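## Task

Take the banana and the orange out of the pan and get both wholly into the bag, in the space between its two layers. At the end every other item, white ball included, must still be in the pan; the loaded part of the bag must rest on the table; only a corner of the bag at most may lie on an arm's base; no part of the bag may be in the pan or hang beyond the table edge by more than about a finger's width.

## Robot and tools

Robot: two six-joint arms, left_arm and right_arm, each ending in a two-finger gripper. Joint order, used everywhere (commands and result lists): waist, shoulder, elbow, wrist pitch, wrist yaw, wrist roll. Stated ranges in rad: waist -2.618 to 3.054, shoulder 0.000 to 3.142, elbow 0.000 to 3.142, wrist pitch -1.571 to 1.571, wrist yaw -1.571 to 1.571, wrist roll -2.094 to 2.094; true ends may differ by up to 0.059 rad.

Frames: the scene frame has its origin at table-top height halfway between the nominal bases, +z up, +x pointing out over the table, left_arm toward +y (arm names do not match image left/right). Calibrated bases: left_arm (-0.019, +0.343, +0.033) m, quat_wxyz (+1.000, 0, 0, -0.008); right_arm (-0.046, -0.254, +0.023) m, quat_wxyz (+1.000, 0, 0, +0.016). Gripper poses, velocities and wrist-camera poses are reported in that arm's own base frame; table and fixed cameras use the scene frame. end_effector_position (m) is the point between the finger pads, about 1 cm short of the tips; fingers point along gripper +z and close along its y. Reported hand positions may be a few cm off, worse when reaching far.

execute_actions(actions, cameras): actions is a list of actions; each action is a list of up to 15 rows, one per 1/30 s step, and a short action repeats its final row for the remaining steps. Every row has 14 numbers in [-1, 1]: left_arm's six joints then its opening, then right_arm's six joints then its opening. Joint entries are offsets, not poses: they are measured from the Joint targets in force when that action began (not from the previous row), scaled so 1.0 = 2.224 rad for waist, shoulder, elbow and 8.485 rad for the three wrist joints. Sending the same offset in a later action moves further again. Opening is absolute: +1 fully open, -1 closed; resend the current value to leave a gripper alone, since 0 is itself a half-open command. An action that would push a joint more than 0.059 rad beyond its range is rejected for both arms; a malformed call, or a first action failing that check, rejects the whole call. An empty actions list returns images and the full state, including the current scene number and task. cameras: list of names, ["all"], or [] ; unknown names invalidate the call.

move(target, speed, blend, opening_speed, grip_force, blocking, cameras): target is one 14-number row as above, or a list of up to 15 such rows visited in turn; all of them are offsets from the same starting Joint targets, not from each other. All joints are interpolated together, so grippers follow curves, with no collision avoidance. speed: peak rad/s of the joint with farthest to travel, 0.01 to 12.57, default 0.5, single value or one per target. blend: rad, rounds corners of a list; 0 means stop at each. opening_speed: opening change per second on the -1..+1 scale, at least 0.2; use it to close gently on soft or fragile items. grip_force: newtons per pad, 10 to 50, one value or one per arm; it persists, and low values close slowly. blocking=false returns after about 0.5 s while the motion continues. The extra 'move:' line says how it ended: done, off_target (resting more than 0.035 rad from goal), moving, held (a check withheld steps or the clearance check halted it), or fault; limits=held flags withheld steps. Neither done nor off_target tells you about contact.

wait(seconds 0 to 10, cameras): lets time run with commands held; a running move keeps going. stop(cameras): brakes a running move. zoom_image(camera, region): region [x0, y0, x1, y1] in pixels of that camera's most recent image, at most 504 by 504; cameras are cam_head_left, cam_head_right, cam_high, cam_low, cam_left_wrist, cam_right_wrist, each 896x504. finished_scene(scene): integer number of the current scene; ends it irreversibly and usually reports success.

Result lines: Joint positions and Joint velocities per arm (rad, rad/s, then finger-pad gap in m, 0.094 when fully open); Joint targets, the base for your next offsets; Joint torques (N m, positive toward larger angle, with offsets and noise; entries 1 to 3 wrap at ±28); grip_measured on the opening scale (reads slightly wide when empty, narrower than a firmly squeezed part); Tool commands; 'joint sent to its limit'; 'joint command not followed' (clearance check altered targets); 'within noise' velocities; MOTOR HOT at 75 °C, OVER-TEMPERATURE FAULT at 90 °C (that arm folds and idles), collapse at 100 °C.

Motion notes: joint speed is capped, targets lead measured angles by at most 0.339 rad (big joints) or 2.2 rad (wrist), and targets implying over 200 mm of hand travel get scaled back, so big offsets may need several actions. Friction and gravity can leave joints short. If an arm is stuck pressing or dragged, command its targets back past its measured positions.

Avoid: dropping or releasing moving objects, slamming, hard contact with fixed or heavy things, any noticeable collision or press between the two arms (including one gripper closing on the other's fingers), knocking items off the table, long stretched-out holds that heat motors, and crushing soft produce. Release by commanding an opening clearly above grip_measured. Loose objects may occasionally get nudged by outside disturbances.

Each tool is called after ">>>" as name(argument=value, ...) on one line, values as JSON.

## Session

>>> execute_actions(actions=[])

Scene clock: 0.00 s.
left_arm: end_effector_position=(+0.3846, +0.0612, +0.0917) grip_measured=+1.000 end_effector_quat_wxyz=(+0.561, -0.128, +0.814, +0.083) | right_arm: end_effector_position=(+0.3920, -0.0260, +0.0787) grip_measured=+1.000 end_effector_quat_wxyz=(+0.546, +0.066, +0.829, -0.098)
Joint positions: left_arm=[0.056 1.503 0.373 0.754 -0.23 -0.099 0.094] | right_arm=[0.062 1.565 0.395 0.757 0.292 0.028 0.094]
Joint velocities: within noise
Joint torques (N m): no reading
Heat: left arm: 25 °C; right arm: 29 °C.
Joint targets: left_arm=[0.056 1.499 0.378 0.749 -0.230 -0.099] | right_arm=[0.062 1.556 0.405 0.770 0.293 0.028]
Tool commands: left_gripper/opening=+1.0 right_gripper/opening=+1.0

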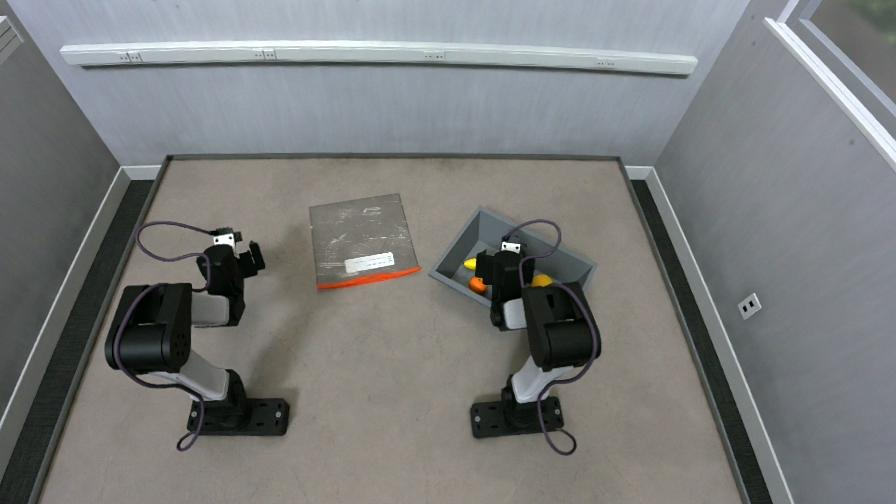

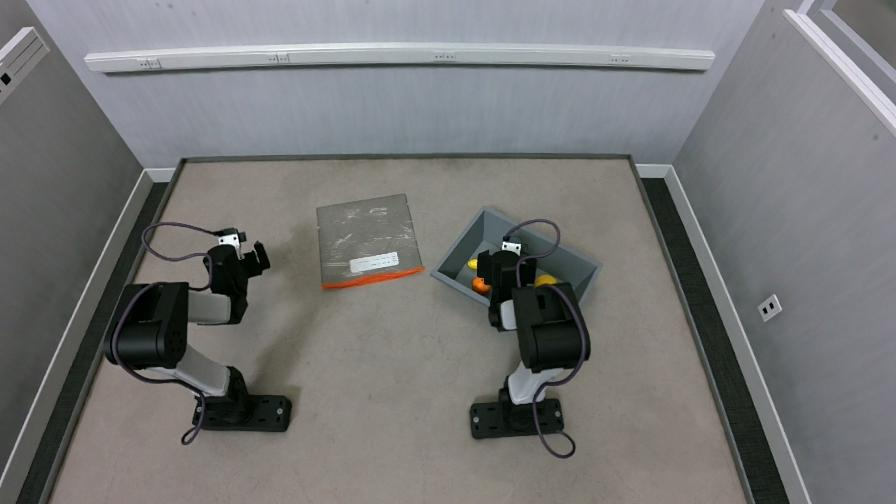

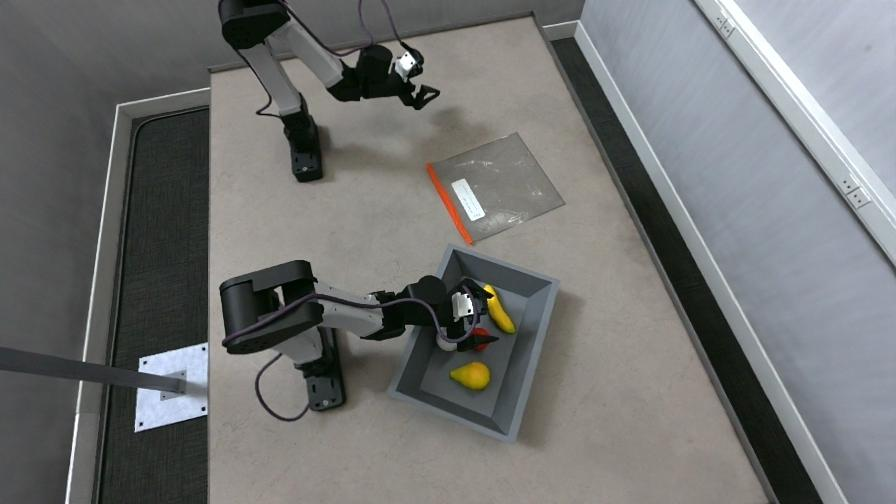

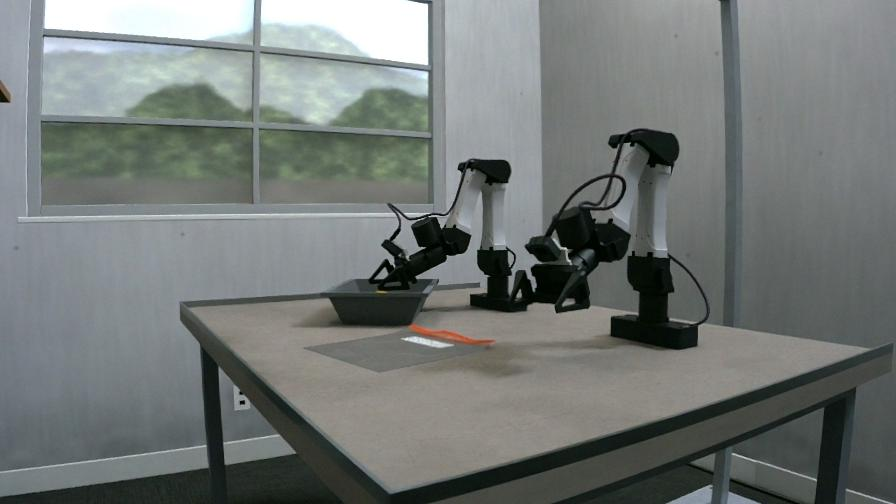

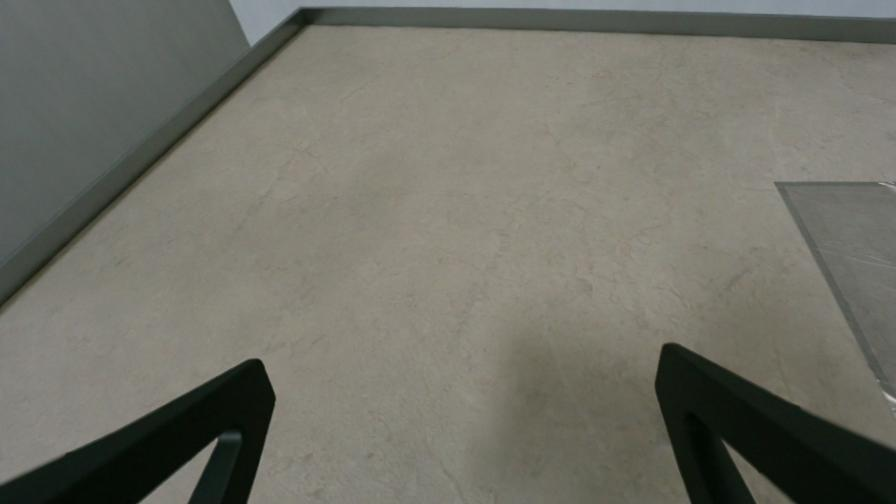

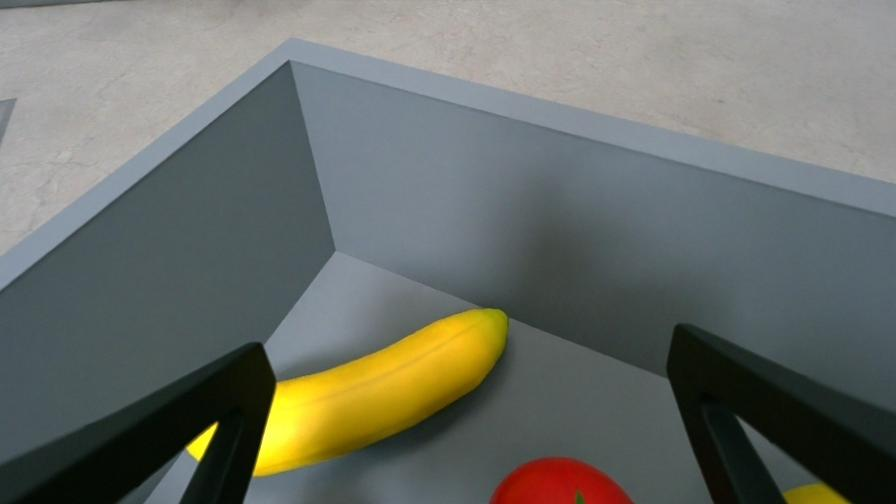

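>>> move(target=[-0.344,0.2478,0.781,-0.271,0.0271,-0.0732,-1,-0.0522,0.2338,0.8363,-0.2734,-0.0345,-0.0033,1], speed=1.0, cameras=["cam_left_wrist","cam_right_wrist","cam_high"])

Scene clock: 6.97 s.
left_arm: end_effector_position=(+0.3067, -0.2601, +0.1787) grip_measured=-0.985 end_effector_quat_wxyz=(+0.042, +0.000, +0.999, -0.025) | right_arm: end_effector_position=(+0.4245, -0.0221, +0.2057) grip_measured=+1.000 end_effector_quat_wxyz=(+0.101, +0.028, +0.994, -0.007)
Joint positions: left_arm=[-0.711 2.031 2.095 -1.538 -0.017 -0.709 0.001] | right_arm=[-0.048 2.062 2.24 -1.546 0.01 0.008 0.094]
Joint torques (N m): left_arm=[0.25 -8.64 8.85 0.46 0.11 -0.15] | right_arm=[-0.59 -8.91 8.28 0.63 -0.11 -0.04]
Heat: left arm: 27 °C; right arm: 30 °C.
Joint targets: left_arm=[-0.709 2.050 2.116 -1.550 0.000 -0.720] | right_arm=[-0.054 2.075 2.265 -1.549 0.001 0.000]
move: done
Images, in order (width x height): cam_high 896x504, cam_left_wrist 896x504, cam_right_wrist 896x504.

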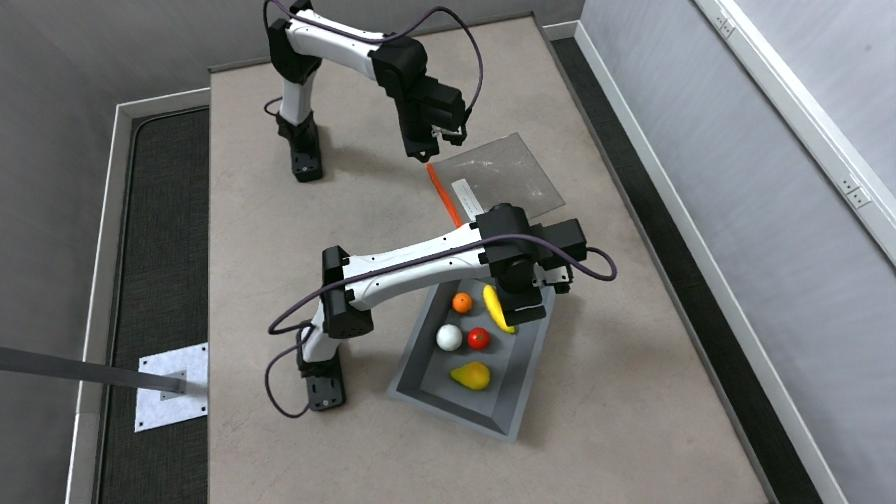

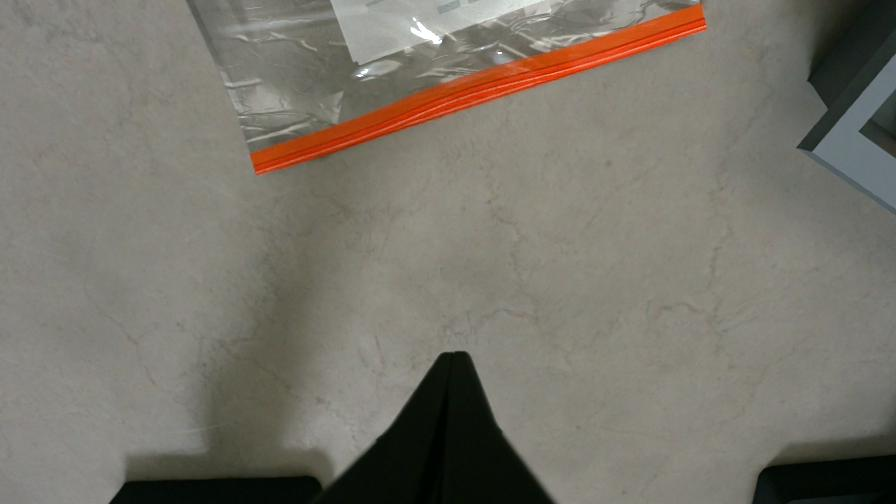

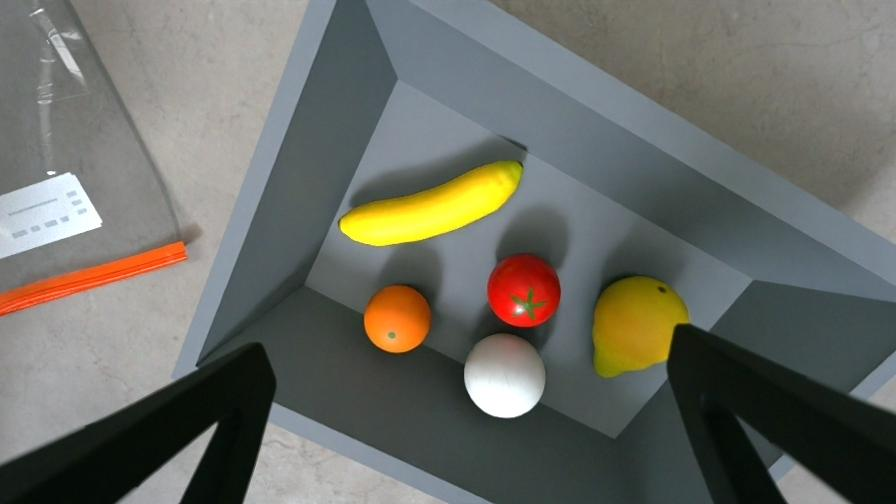

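>>> move(target=[0.0517,0.0674,-0.1614,0.0501,0,0.1668,-1,0.0562,-0.1551,-0.3372,0.0288,0,0.0605,0.4], speed=0.8, cameras=["cam_left_wrist","cam_right_wrist"])

Scene clock: 13.73 s.
left_arm: end_effector_position=(+0.3514, -0.2377, +0.0367) grip_measured=-0.985 end_effector_quat_wxyz=(+0.008, +0.598, +0.801, +0.007) | right_arm: end_effector_position=(+0.3247, +0.0196, +0.1212) grip_measured=+0.401 end_effector_quat_wxyz=(+0.002, +0.218, +0.976, -0.004)
Joint positions: left_arm=[-0.6 2.184 1.765 -1.135 -0.012 0.683 0.001] | right_arm=[0.065 1.771 1.519 -1.316 0.008 0.505 0.066]
Joint torques (N m): left_arm=[0.64 -10.04 6.09 0.5 0.16 0.08] | right_arm=[0.62 -11.26 5.79 0.41 -0.07 0.13]
Heat: left arm: 27 °C; right arm: 33 °C.
Joint targets: left_arm=[-0.594 2.200 1.757 -1.125 0.000 0.695] | right_arm=[0.071 1.731 1.515 -1.305 0.000 0.513]
move: off_target (right_arm); right_arm: the shoulder is farthest, 0.041 rad from its target
Images, in order (width x height): cam_left_wrist 896x504, cam_right_wrist 896x504.

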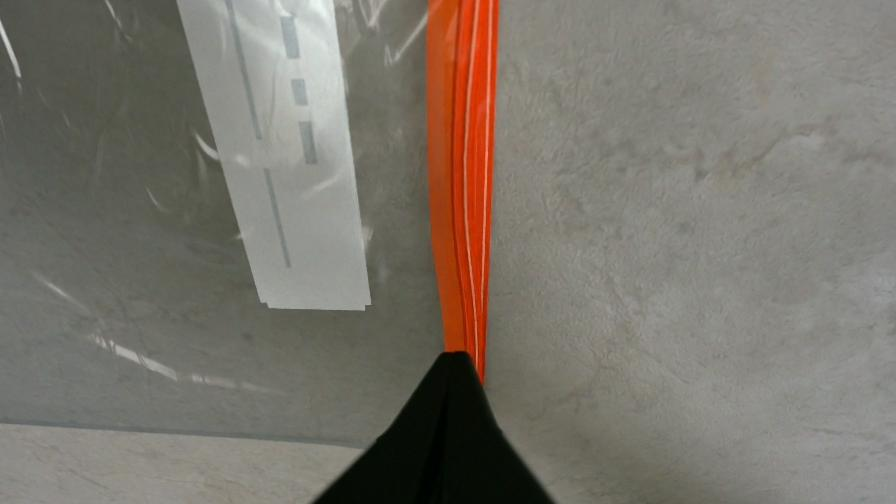

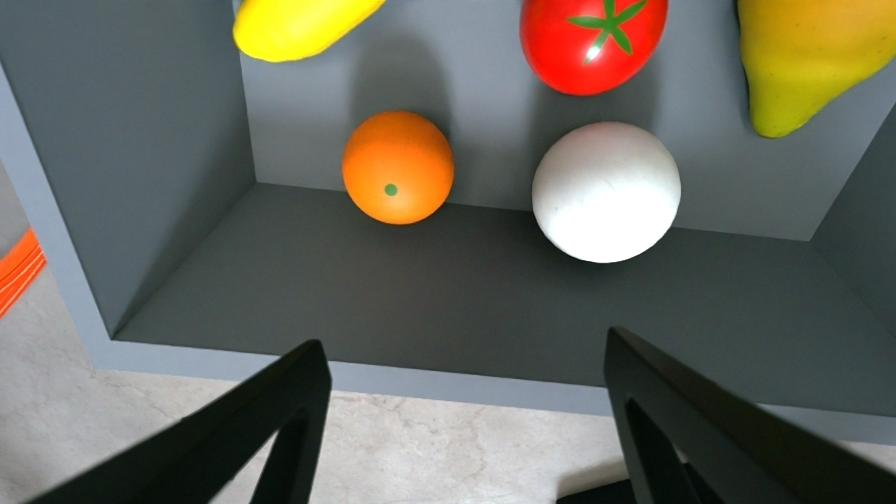

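>>> move(target=[[0.0117,0.0472,-0.0198,0.0165,0,0.0032,-1,0.0211,0.067,-0.0427,0.0247,0,0.0059,0.4],[0.0481,0.1115,0.1025,0.0024,0,0.0127,-1,0.0211,0.067,-0.0427,0.0247,0,0.0059,0.4]], speed=[0.25,0.25], cameras=["cam_left_wrist","cam_right_wrist"])

Scene clock: 17.93 s.
left_arm: end_effector_position=(+0.4151, -0.2219, -0.0147) grip_measured=-0.985 end_effector_quat_wxyz=(+0.011, +0.599, +0.801, +0.006) | right_arm: end_effector_position=(+0.3465, +0.0372, +0.0652) grip_measured=+0.401 end_effector_quat_wxyz=(+0.008, +0.220, +0.975, -0.001)
Joint positions: left_arm=[-0.494 2.422 1.965 -1.09 -0.009 0.791 0.001] | right_arm=[0.111 1.871 1.422 -1.106 0.008 0.555 0.066]
Joint torques (N m): left_arm=[0.73 -10.84 8.76 0.25 0.12 0.06] | right_arm=[0.65 -7.79 5.89 0.42 -0.07 0.13]
Heat: left arm: 28 °C; right arm: 34 °C.
Joint targets: left_arm=[-0.488 2.448 1.984 -1.105 0.000 0.803] | right_arm=[0.118 1.880 1.420 -1.095 0.000 0.563]
move: done
Images, in order (width x height): cam_left_wrist 896x504, cam_right_wrist 896x504.

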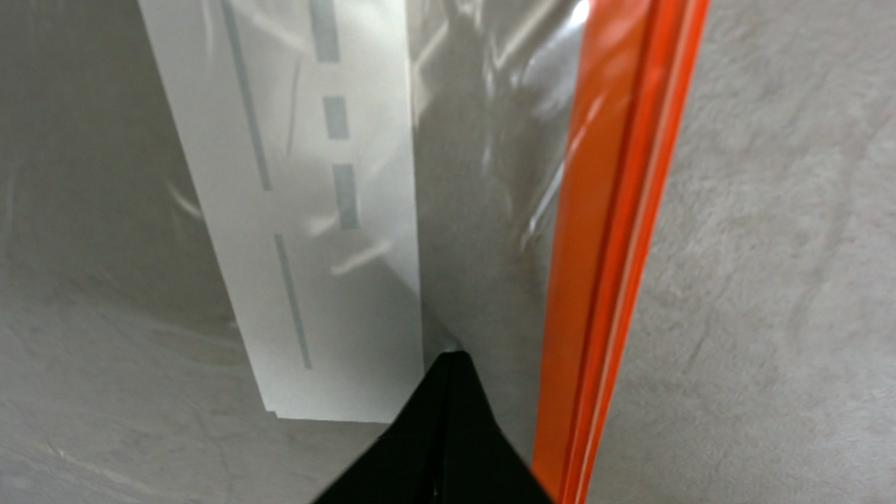

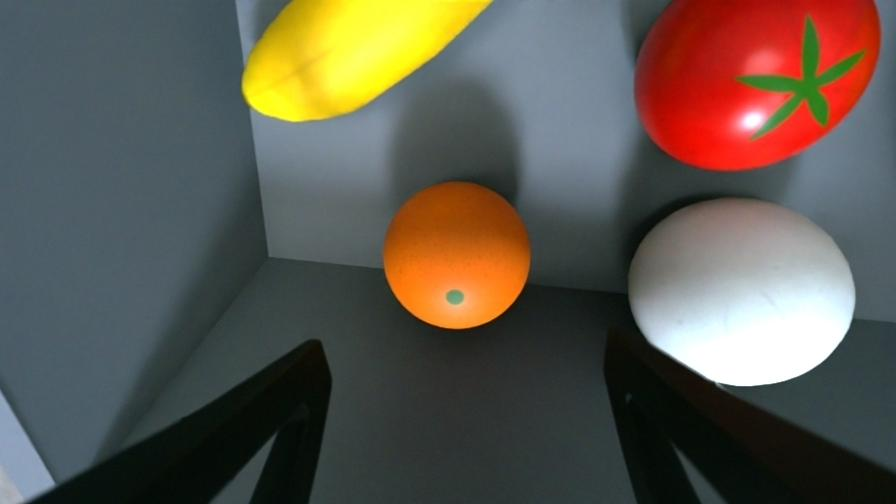

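>>> execute_actions(actions=[], cameras=["cam_low","cam_left_wrist"])

>>> zoom_image(camera="cam_low", region=[390, 290, 530, 380])

>>> zoom_image(camera="cam_left_wrist", region=[480, 0, 760, 500])

Scene clock: 18.43 s.
left_arm: end_effector_position=(+0.4151, -0.2219, -0.0147) grip_measured=-0.985 end_effector_quat_wxyz=(+0.011, +0.599, +0.800, +0.006) | right_arm: end_effector_position=(+0.3465, +0.0372, +0.0652) grip_measured=+0.401 end_effector_quat_wxyz=(+0.008, +0.220, +0.975, -0.001)
Joint positions: left_arm=[-0.494 2.422 1.965 -1.09 -0.009 0.791 0.001] | right_arm=[0.111 1.871 1.422 -1.106 0.008 0.555 0.066]
Joint velocities: within noise
Joint torques (N m): left_arm=[0.72 -10.86 8.77 0.25 0.14 0.06] | right_arm=[0.66 -7.8 5.87 0.42 -0.06 0.13]
Heat: left arm: 28 °C; right arm: 34 °C.
Joint targets: left_arm=[-0.488 2.448 1.984 -1.105 0.000 0.803] | right_arm=[0.118 1.880 1.420 -1.095 0.000 0.563]
Tool commands: left_gripper/opening=-1.0 right_gripper/opening=+0.4
Images, in order (width x height): cam_low 896x504, cam_left_wrist 896x504.

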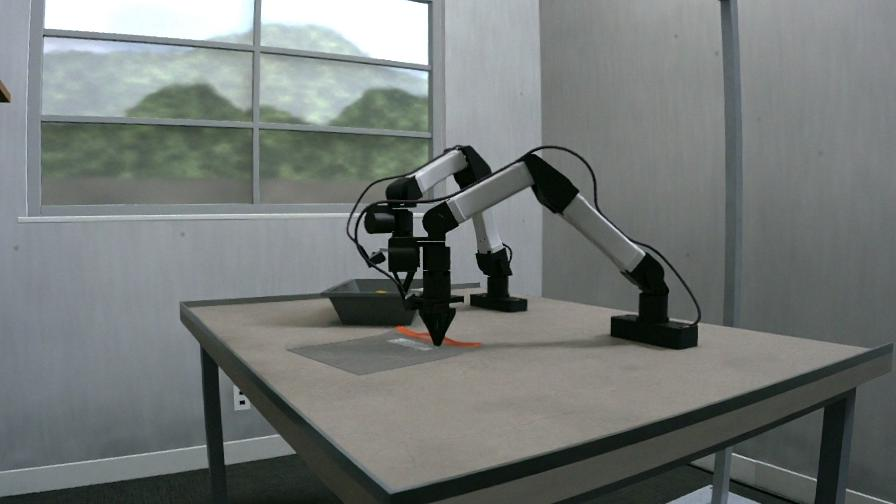

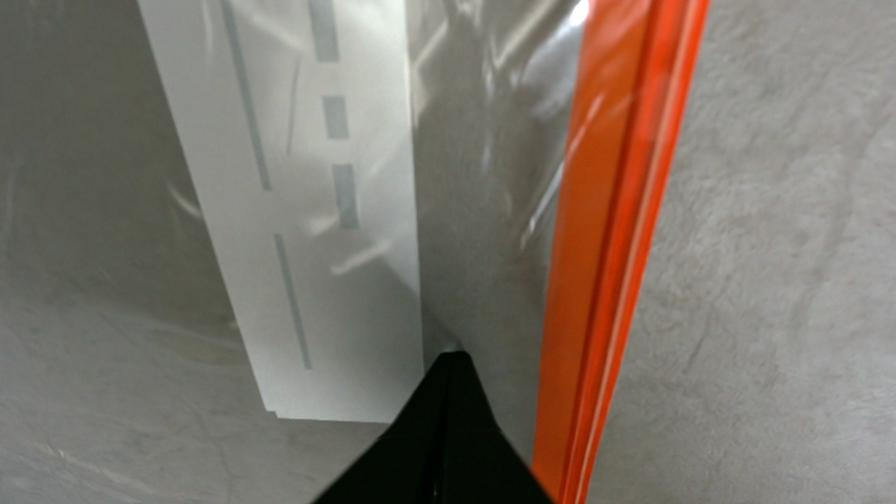

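Scaled by 3.600 from the camera's 896x504 image, which has a finer 1280x720 frame.

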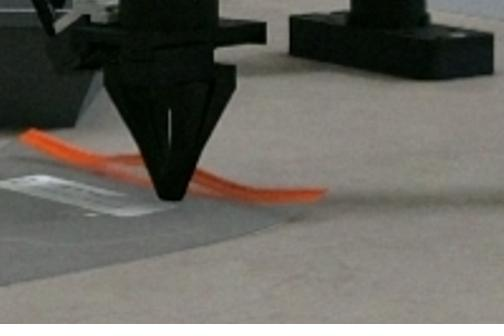

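Scaled by 1.008 from the camera's 896x504 image, which has a finer 1280x720 frame.

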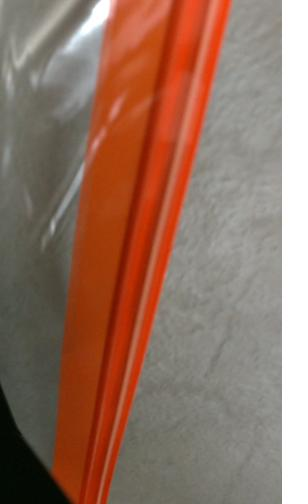

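>>> move(target=[[0,-0.0135,0.054,-0.0118,0,0,-1,-0.0081,0.0405,-0.0459,0.0209,0,-0.0015,0.4],[-0.0942,-0.089,-0.004,-0.0183,0,-0.0251,-1,-0.0081,0.0405,-0.0459,0.0209,0,-0.0015,-0.1]], speed=[0.25,0.3], opening_speed=0.8, grip_force=[50,30], cameras=["cam_left_wrist","cam_right_wrist","cam_low"])

>>> zoom_image(camera="cam_low", region=[390, 290, 530, 380])

Scene clock: 23.73 s.
left_arm: end_effector_position=(+0.3463, -0.2886, +0.0508) grip_measured=-0.985 end_effector_quat_wxyz=(+0.013, +0.605, +0.796, +0.004) | right_arm: end_effector_position=(+0.3510, +0.0361, +0.0114) grip_measured=-0.091 end_effector_quat_wxyz=(+0.002, +0.223, +0.975, -0.004)
Joint positions: left_arm=[-0.698 2.284 1.986 -1.248 -0.009 0.601 0.001] | right_arm=[0.107 1.96 1.319 -0.929 0.008 0.555 0.043]
Joint torques (N m): left_arm=[0.31 -14.75 6 0.3 0.13 -0.15] | right_arm=[-0.64 -8.13 5.52 0.39 -0.06 -0.01]
Heat: left arm: 31 °C; right arm: 34 °C.
Joint targets: left_arm=[-0.697 2.250 1.976 -1.260 0.000 0.590] | right_arm=[0.100 1.970 1.318 -0.918 0.001 0.550]
grip_force (N): 50, 30
move: done
Images, in order (width x height): cam_low 896x504, cam_left_wrist 896x504, cam_right_wrist 896x504.

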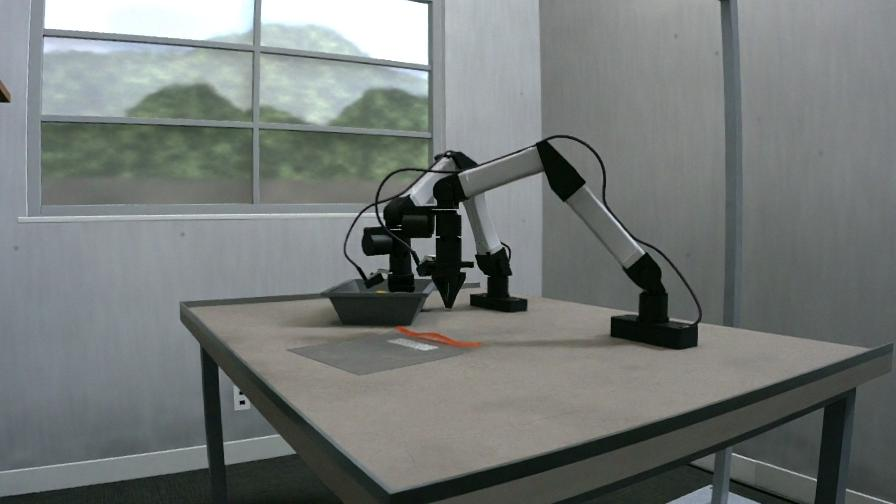

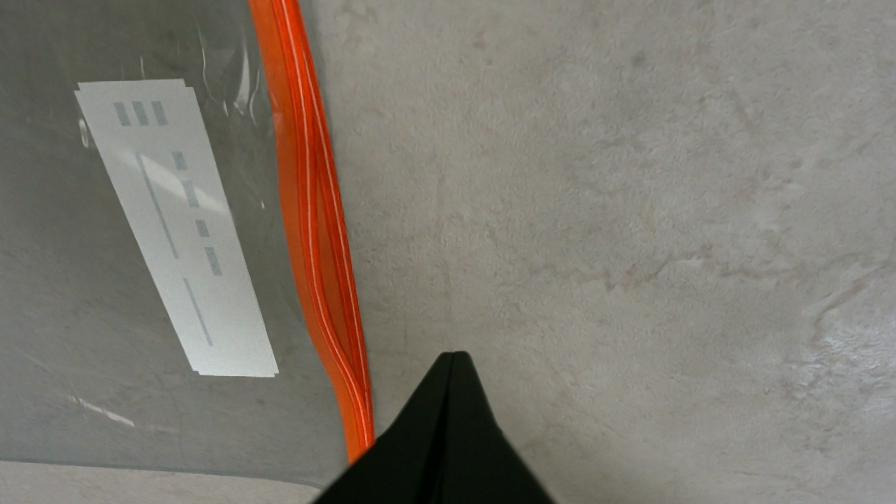

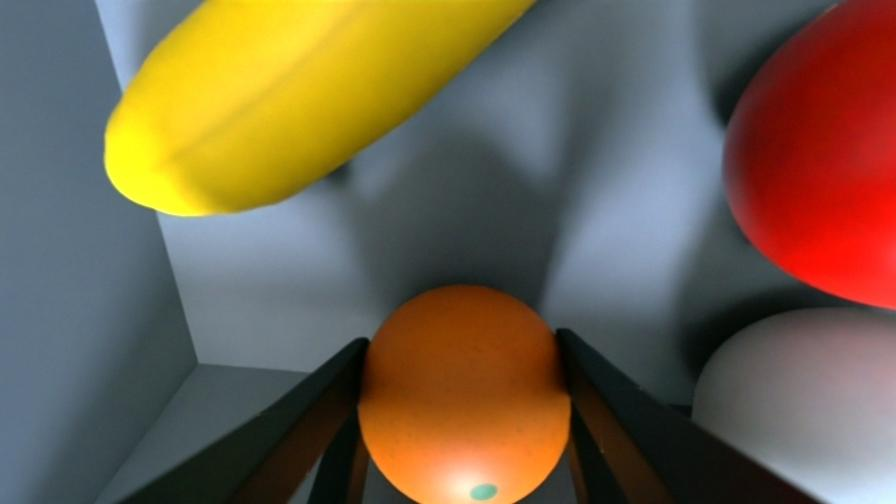

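Scaled by 3.600 from the camera's 896x504 image, which has a finer 1280x720 frame.

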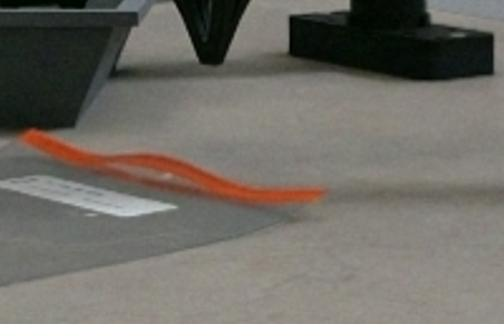

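>>> move(target=[0.0364,0.1259,0.1659,-0.0147,0,0.01,-0.45,0,-0.0495,0.2167,-0.0639,0,0,-0.1], speed=0.35, cameras=["cam_left_wrist","cam_right_wrist"])

Scene clock: 27.10 s.
left_arm: end_effector_position=(+0.3977, -0.2827, +0.0360) grip_measured=-0.452 end_effector_quat_wxyz=(+0.007, +0.599, +0.801, +0.005) | right_arm: end_effector_position=(+0.3524, +0.0362, +0.1461) grip_measured=-0.091 end_effector_quat_wxyz=(+0.000, +0.223, +0.975, -0.004)
Joint positions: left_arm=[-0.621 2.508 2.323 -1.373 -0.009 0.663 0.026] | right_arm=[0.107 1.896 1.777 -1.454 0.008 0.555 0.043]
Joint torques (N m): left_arm=[0.59 -11.77 9.09 0.29 0.12 0.06] | right_arm=[-0.62 -12 8.23 0.16 -0.07 0]
Heat: left arm: 32 °C; right arm: 35 °C.
Joint targets: left_arm=[-0.616 2.530 2.344 -1.385 0.000 0.675] | right_arm=[0.100 1.859 1.800 -1.460 0.001 0.550]
grip_force (N): 50, 30
move: off_target (right_arm); right_arm: the shoulder is farthest, 0.036 rad from its target
Images, in order (width x height): cam_left_wrist 896x504, cam_right_wrist 896x504.

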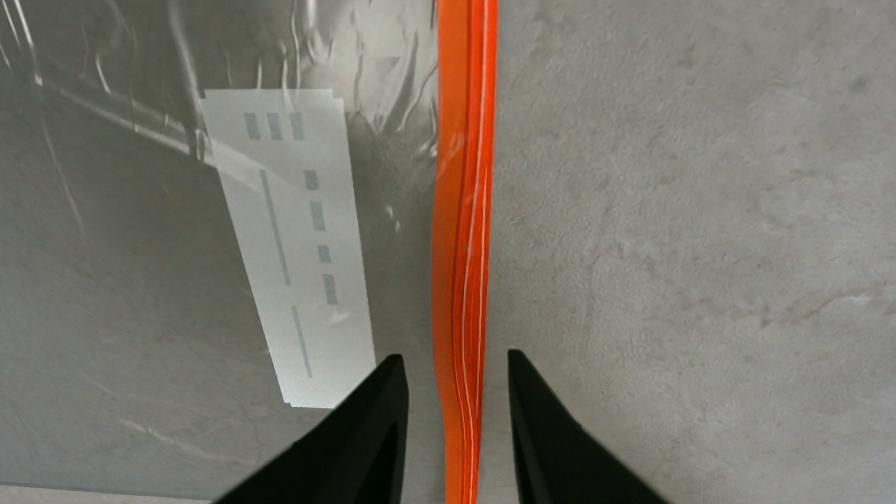

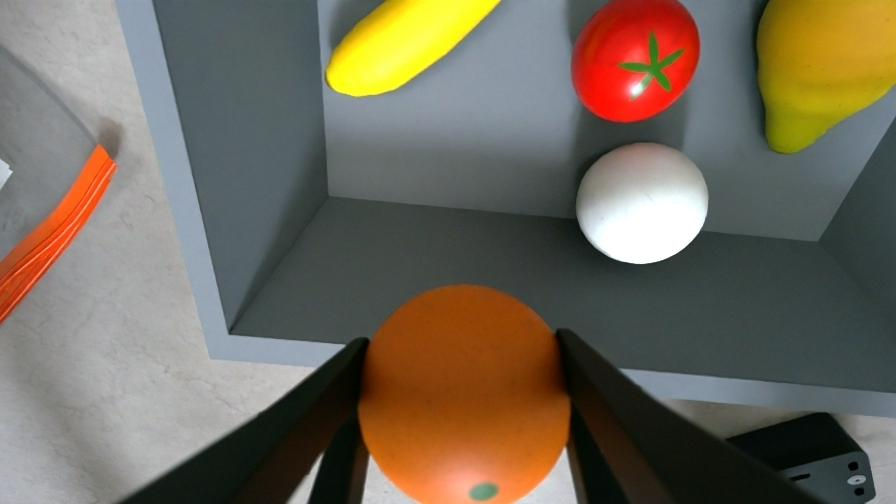

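>>> move(target=[[0,0.0022,-0.067,0.0177,0,0,-0.45,0.2383,-0.0319,-0.194,0.1074,0.0256,-0.028,-0.1],[0,0.0022,-0.067,0.0177,0,0,-1,0.2383,-0.0319,-0.194,0.1074,0.0256,-0.028,-0.1]], speed=[0.5,0.3], opening_speed=0.8, cameras=["cam_left_wrist","cam_right_wrist","cam_low"])

>>> zoom_image(camera="cam_left_wrist", region=[350, 100, 620, 480])

Scene clock: 30.83 s.
left_arm: end_effector_position=(+0.4006, -0.2816, +0.0044) grip_measured=-0.452 end_effector_quat_wxyz=(+0.009, +0.597, +0.802, +0.005) | right_arm: end_effector_position=(+0.3853, +0.2195, +0.0952) grip_measured=-0.091 end_effector_quat_wxyz=(+0.239, -0.099, +0.966, +0.016)
Joint positions: left_arm=[-0.616 2.512 2.206 -1.246 -0.009 0.663 0.026] | right_arm=[0.593 1.838 1.39 -0.676 0.193 0.345 0.043]
Joint torques (N m): left_arm=[0.21 -11.75 6.02 0.53 0.12 0.05] | right_arm=[-0.54 -8.96 7.06 1.12 0.1 0.06]
Heat: left arm: 33 °C; right arm: 36 °C.
Joint targets: left_arm=[-0.616 2.535 2.196 -1.235 0.000 0.674] | right_arm=[0.587 1.838 1.393 -0.674 0.193 0.346]
Tool commands: left_gripper/opening=-0.45 right_gripper/opening=-0.1
grip_force (N): 50, 30
move: held (right_arm; a check stopped the path); path passed 0 of 2 targets; target 2's new numbers were not sent; limits=held; right_arm: the wrist pitch is farthest, 0.128 rad from its target
joint command not followed: on one or more control steps a check withheld the commanded joint targets of the right arm, and it was not sent them on those steps.
cause: the commanded joint targets, or the way to them, would bring a part of the robot too close to another arm (this arm's wrist camera and the left arm's wrist (the part past the wrist pitch), at the place that arm is still heading or pushing toward).
Images, in order (width x height): cam_low 896x504, cam_left_wrist 896x504, cam_right_wrist 896x504.

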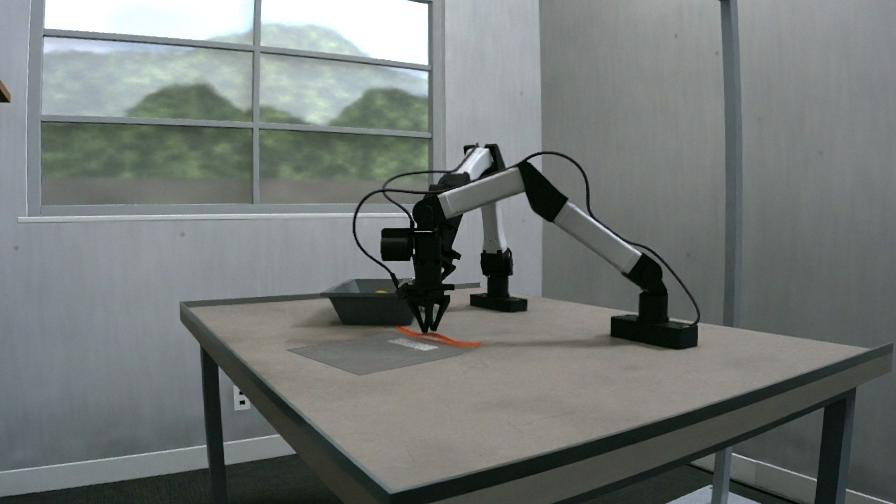

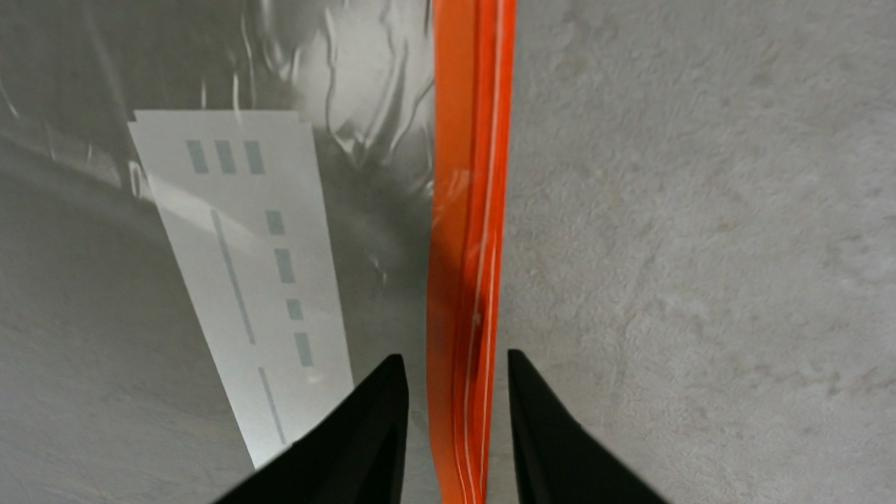

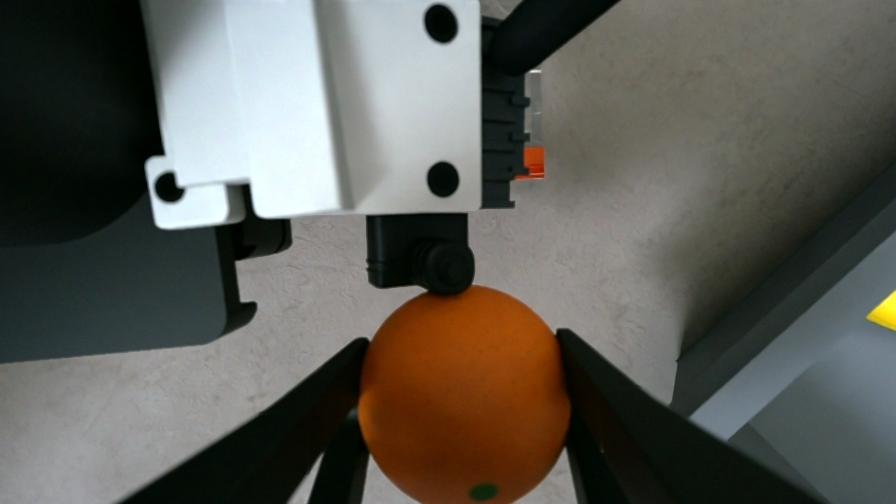

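Scaled by 1.326 from the camera's 896x504 image, which has a finer 1280x720 frame.

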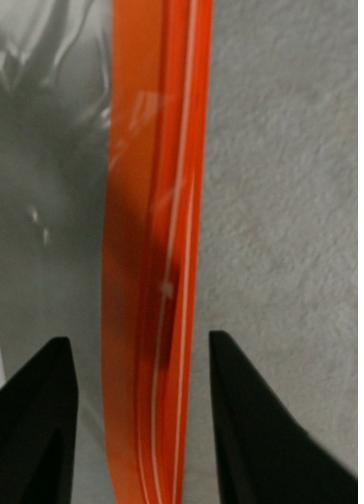

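>>> move(target=[[0,0.003,-0.0095,0.0026,0,0,-0.45,-0.01,0,0,0,0,0,-0.1],[0,0.003,-0.0095,0.0026,0,0,-1,-0.01,0,0,0,0,0,-0.1]], speed=[0.3,0.3], opening_speed=0.8, cameras=["cam_left_wrist"])

>>> zoom_image(camera="cam_left_wrist", region=[350, 100, 620, 480])

Scene clock: 32.80 s.
left_arm: end_effector_position=(+0.4005, -0.2815, -0.0034) grip_measured=-0.985 end_effector_quat_wxyz=(+0.008, +0.597, +0.802, +0.005) | right_arm: end_effector_position=(+0.3893, +0.2110, +0.0949) grip_measured=-0.091 end_effector_quat_wxyz=(+0.238, -0.089, +0.967, +0.013)
Joint positions: left_arm=[-0.616 2.518 2.186 -1.222 -0.009 0.664 0.001] | right_arm=[0.572 1.838 1.39 -0.679 0.193 0.345 0.043]
Joint torques (N m): left_arm=[0.23 -11.69 5.94 0.51 0.13 0.06] | right_arm=[-0.65 -8.95 7.08 1.14 0.1 0.06]
Heat: left arm: 33 °C; right arm: 37 °C.
Joint targets: left_arm=[-0.616 2.542 2.175 -1.213 0.000 0.675] | right_arm=[0.565 1.838 1.393 -0.674 0.193 0.346]
grip_force (N): 50, 30
move: done
Images, in order (width x height): cam_left_wrist 896x504.

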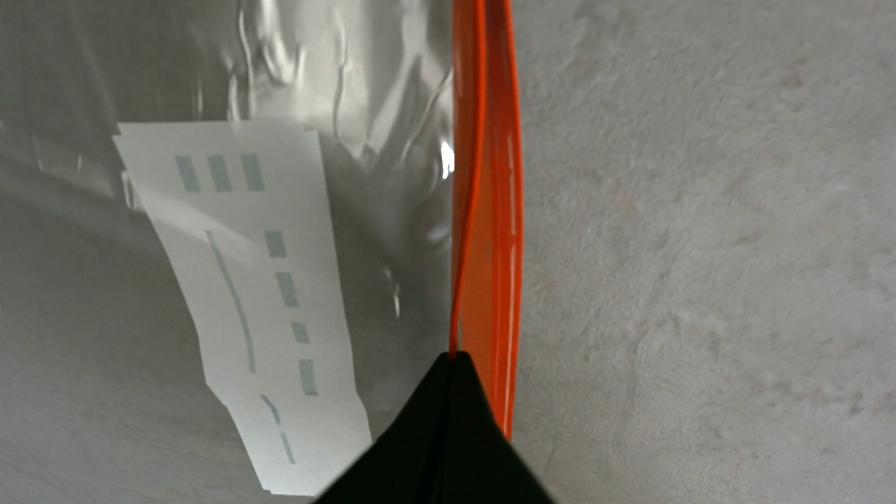

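Scaled by 1.326 from the camera's 896x504 image, which has a finer 1280x720 frame.

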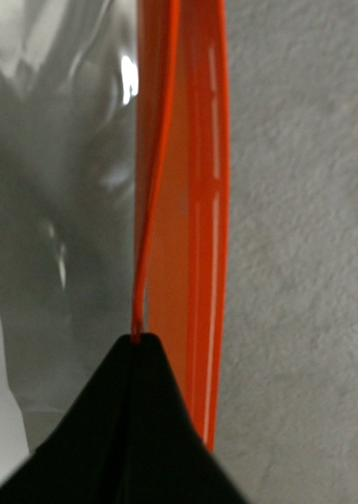

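>>> move(target=[0.1407,-0.2221,-0.2698,0.079,0.0753,0.0166,-1,0,0,0,0,0,0,-0.1], speed=0.4, cameras=["cam_left_wrist","cam_right_wrist","cam_low","cam_high"])

>>> zoom_image(camera="cam_low", region=[370, 230, 530, 380])

Scene clock: 35.97 s.
left_arm: end_effector_position=(+0.4478, -0.2468, +0.0947) grip_measured=-0.985 end_effector_quat_wxyz=(+0.313, +0.551, +0.740, -0.225) | right_arm: end_effector_position=(+0.3891, +0.2109, +0.0948) grip_measured=-0.091 end_effector_quat_wxyz=(+0.237, -0.089, +0.967, +0.013)
Joint positions: left_arm=[-0.304 2.08 1.588 -0.553 0.622 0.804 0.001] | right_arm=[0.572 1.838 1.39 -0.68 0.193 0.345 0.043]
Joint torques (N m): left_arm=[0.31 -13.76 6.43 1.51 0.52 0.06] | right_arm=[-0.64 -8.98 7.05 1.15 0.1 0.06]
Heat: left arm: 35 °C; right arm: 37 °C.
Joint targets: left_arm=[-0.303 2.048 1.575 -0.543 0.639 0.816] | right_arm=[0.565 1.838 1.393 -0.674 0.193 0.346]
grip_force (N): 50, 30
move: done
Images, in order (width x height): cam_high 896x504, cam_low 896x504, cam_left_wrist 896x504, cam_right_wrist 896x504.

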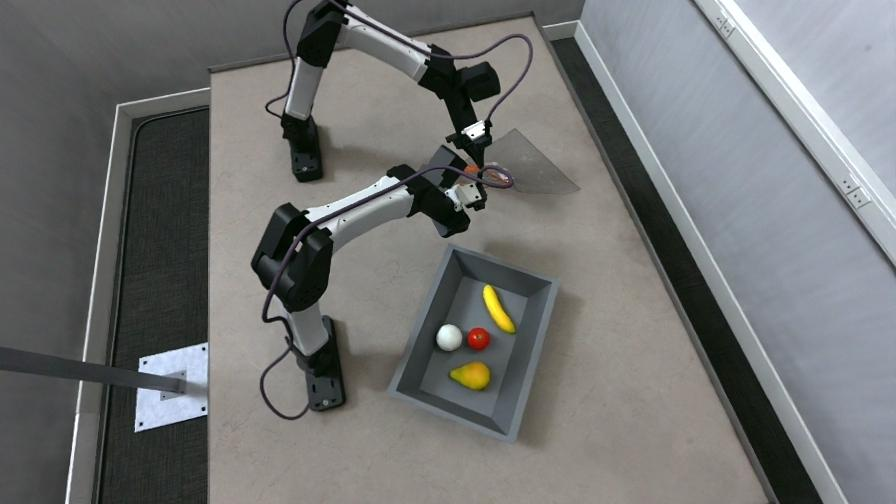

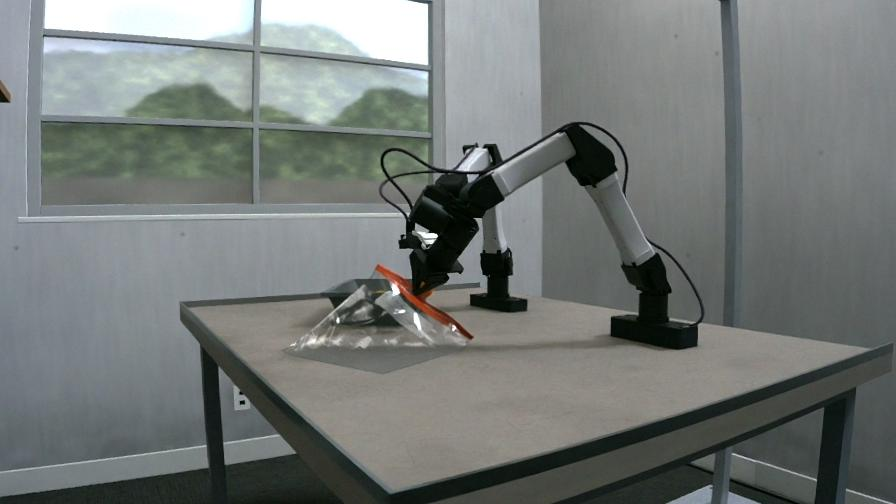

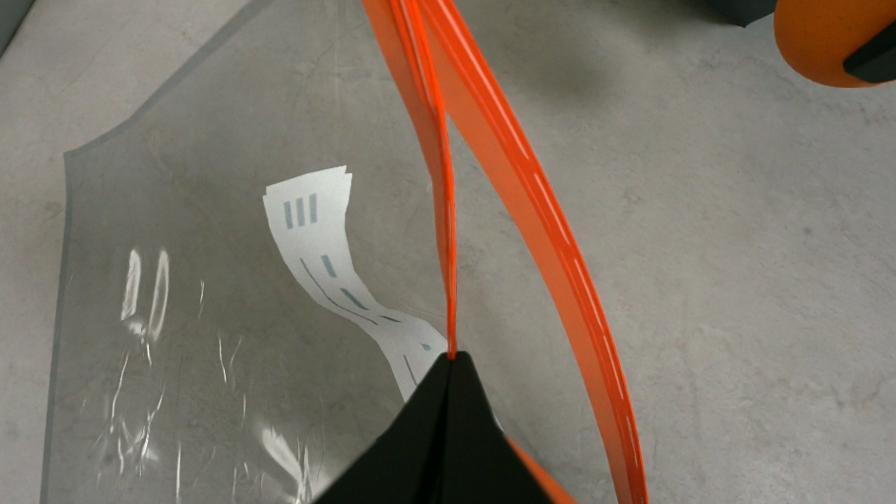

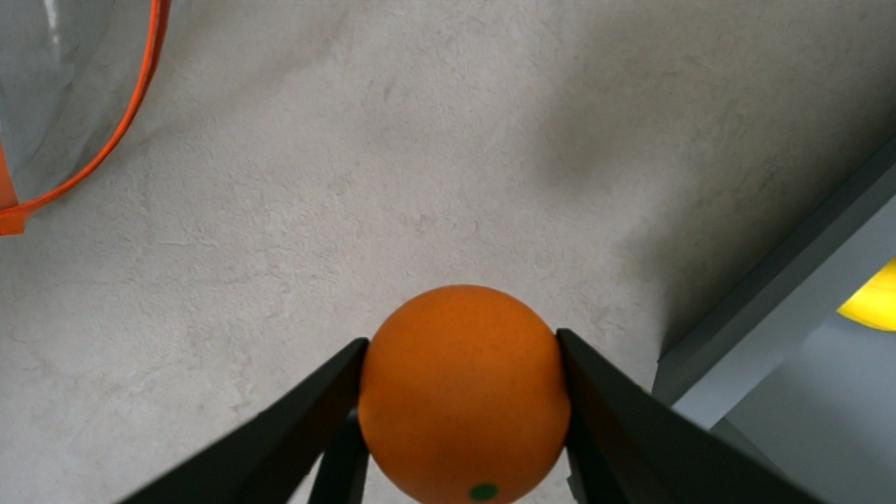

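Scaled by 3.150 from the camera's 896x504 image, which has a finer 1280x720 frame.

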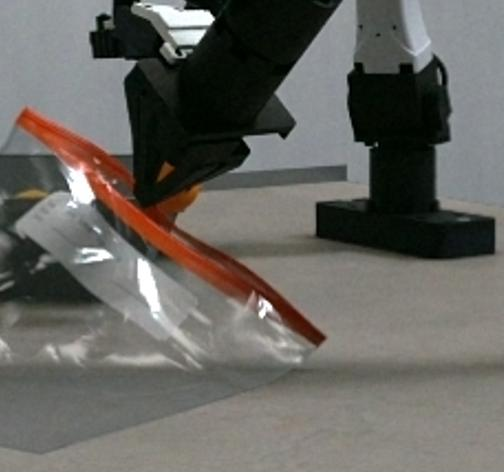

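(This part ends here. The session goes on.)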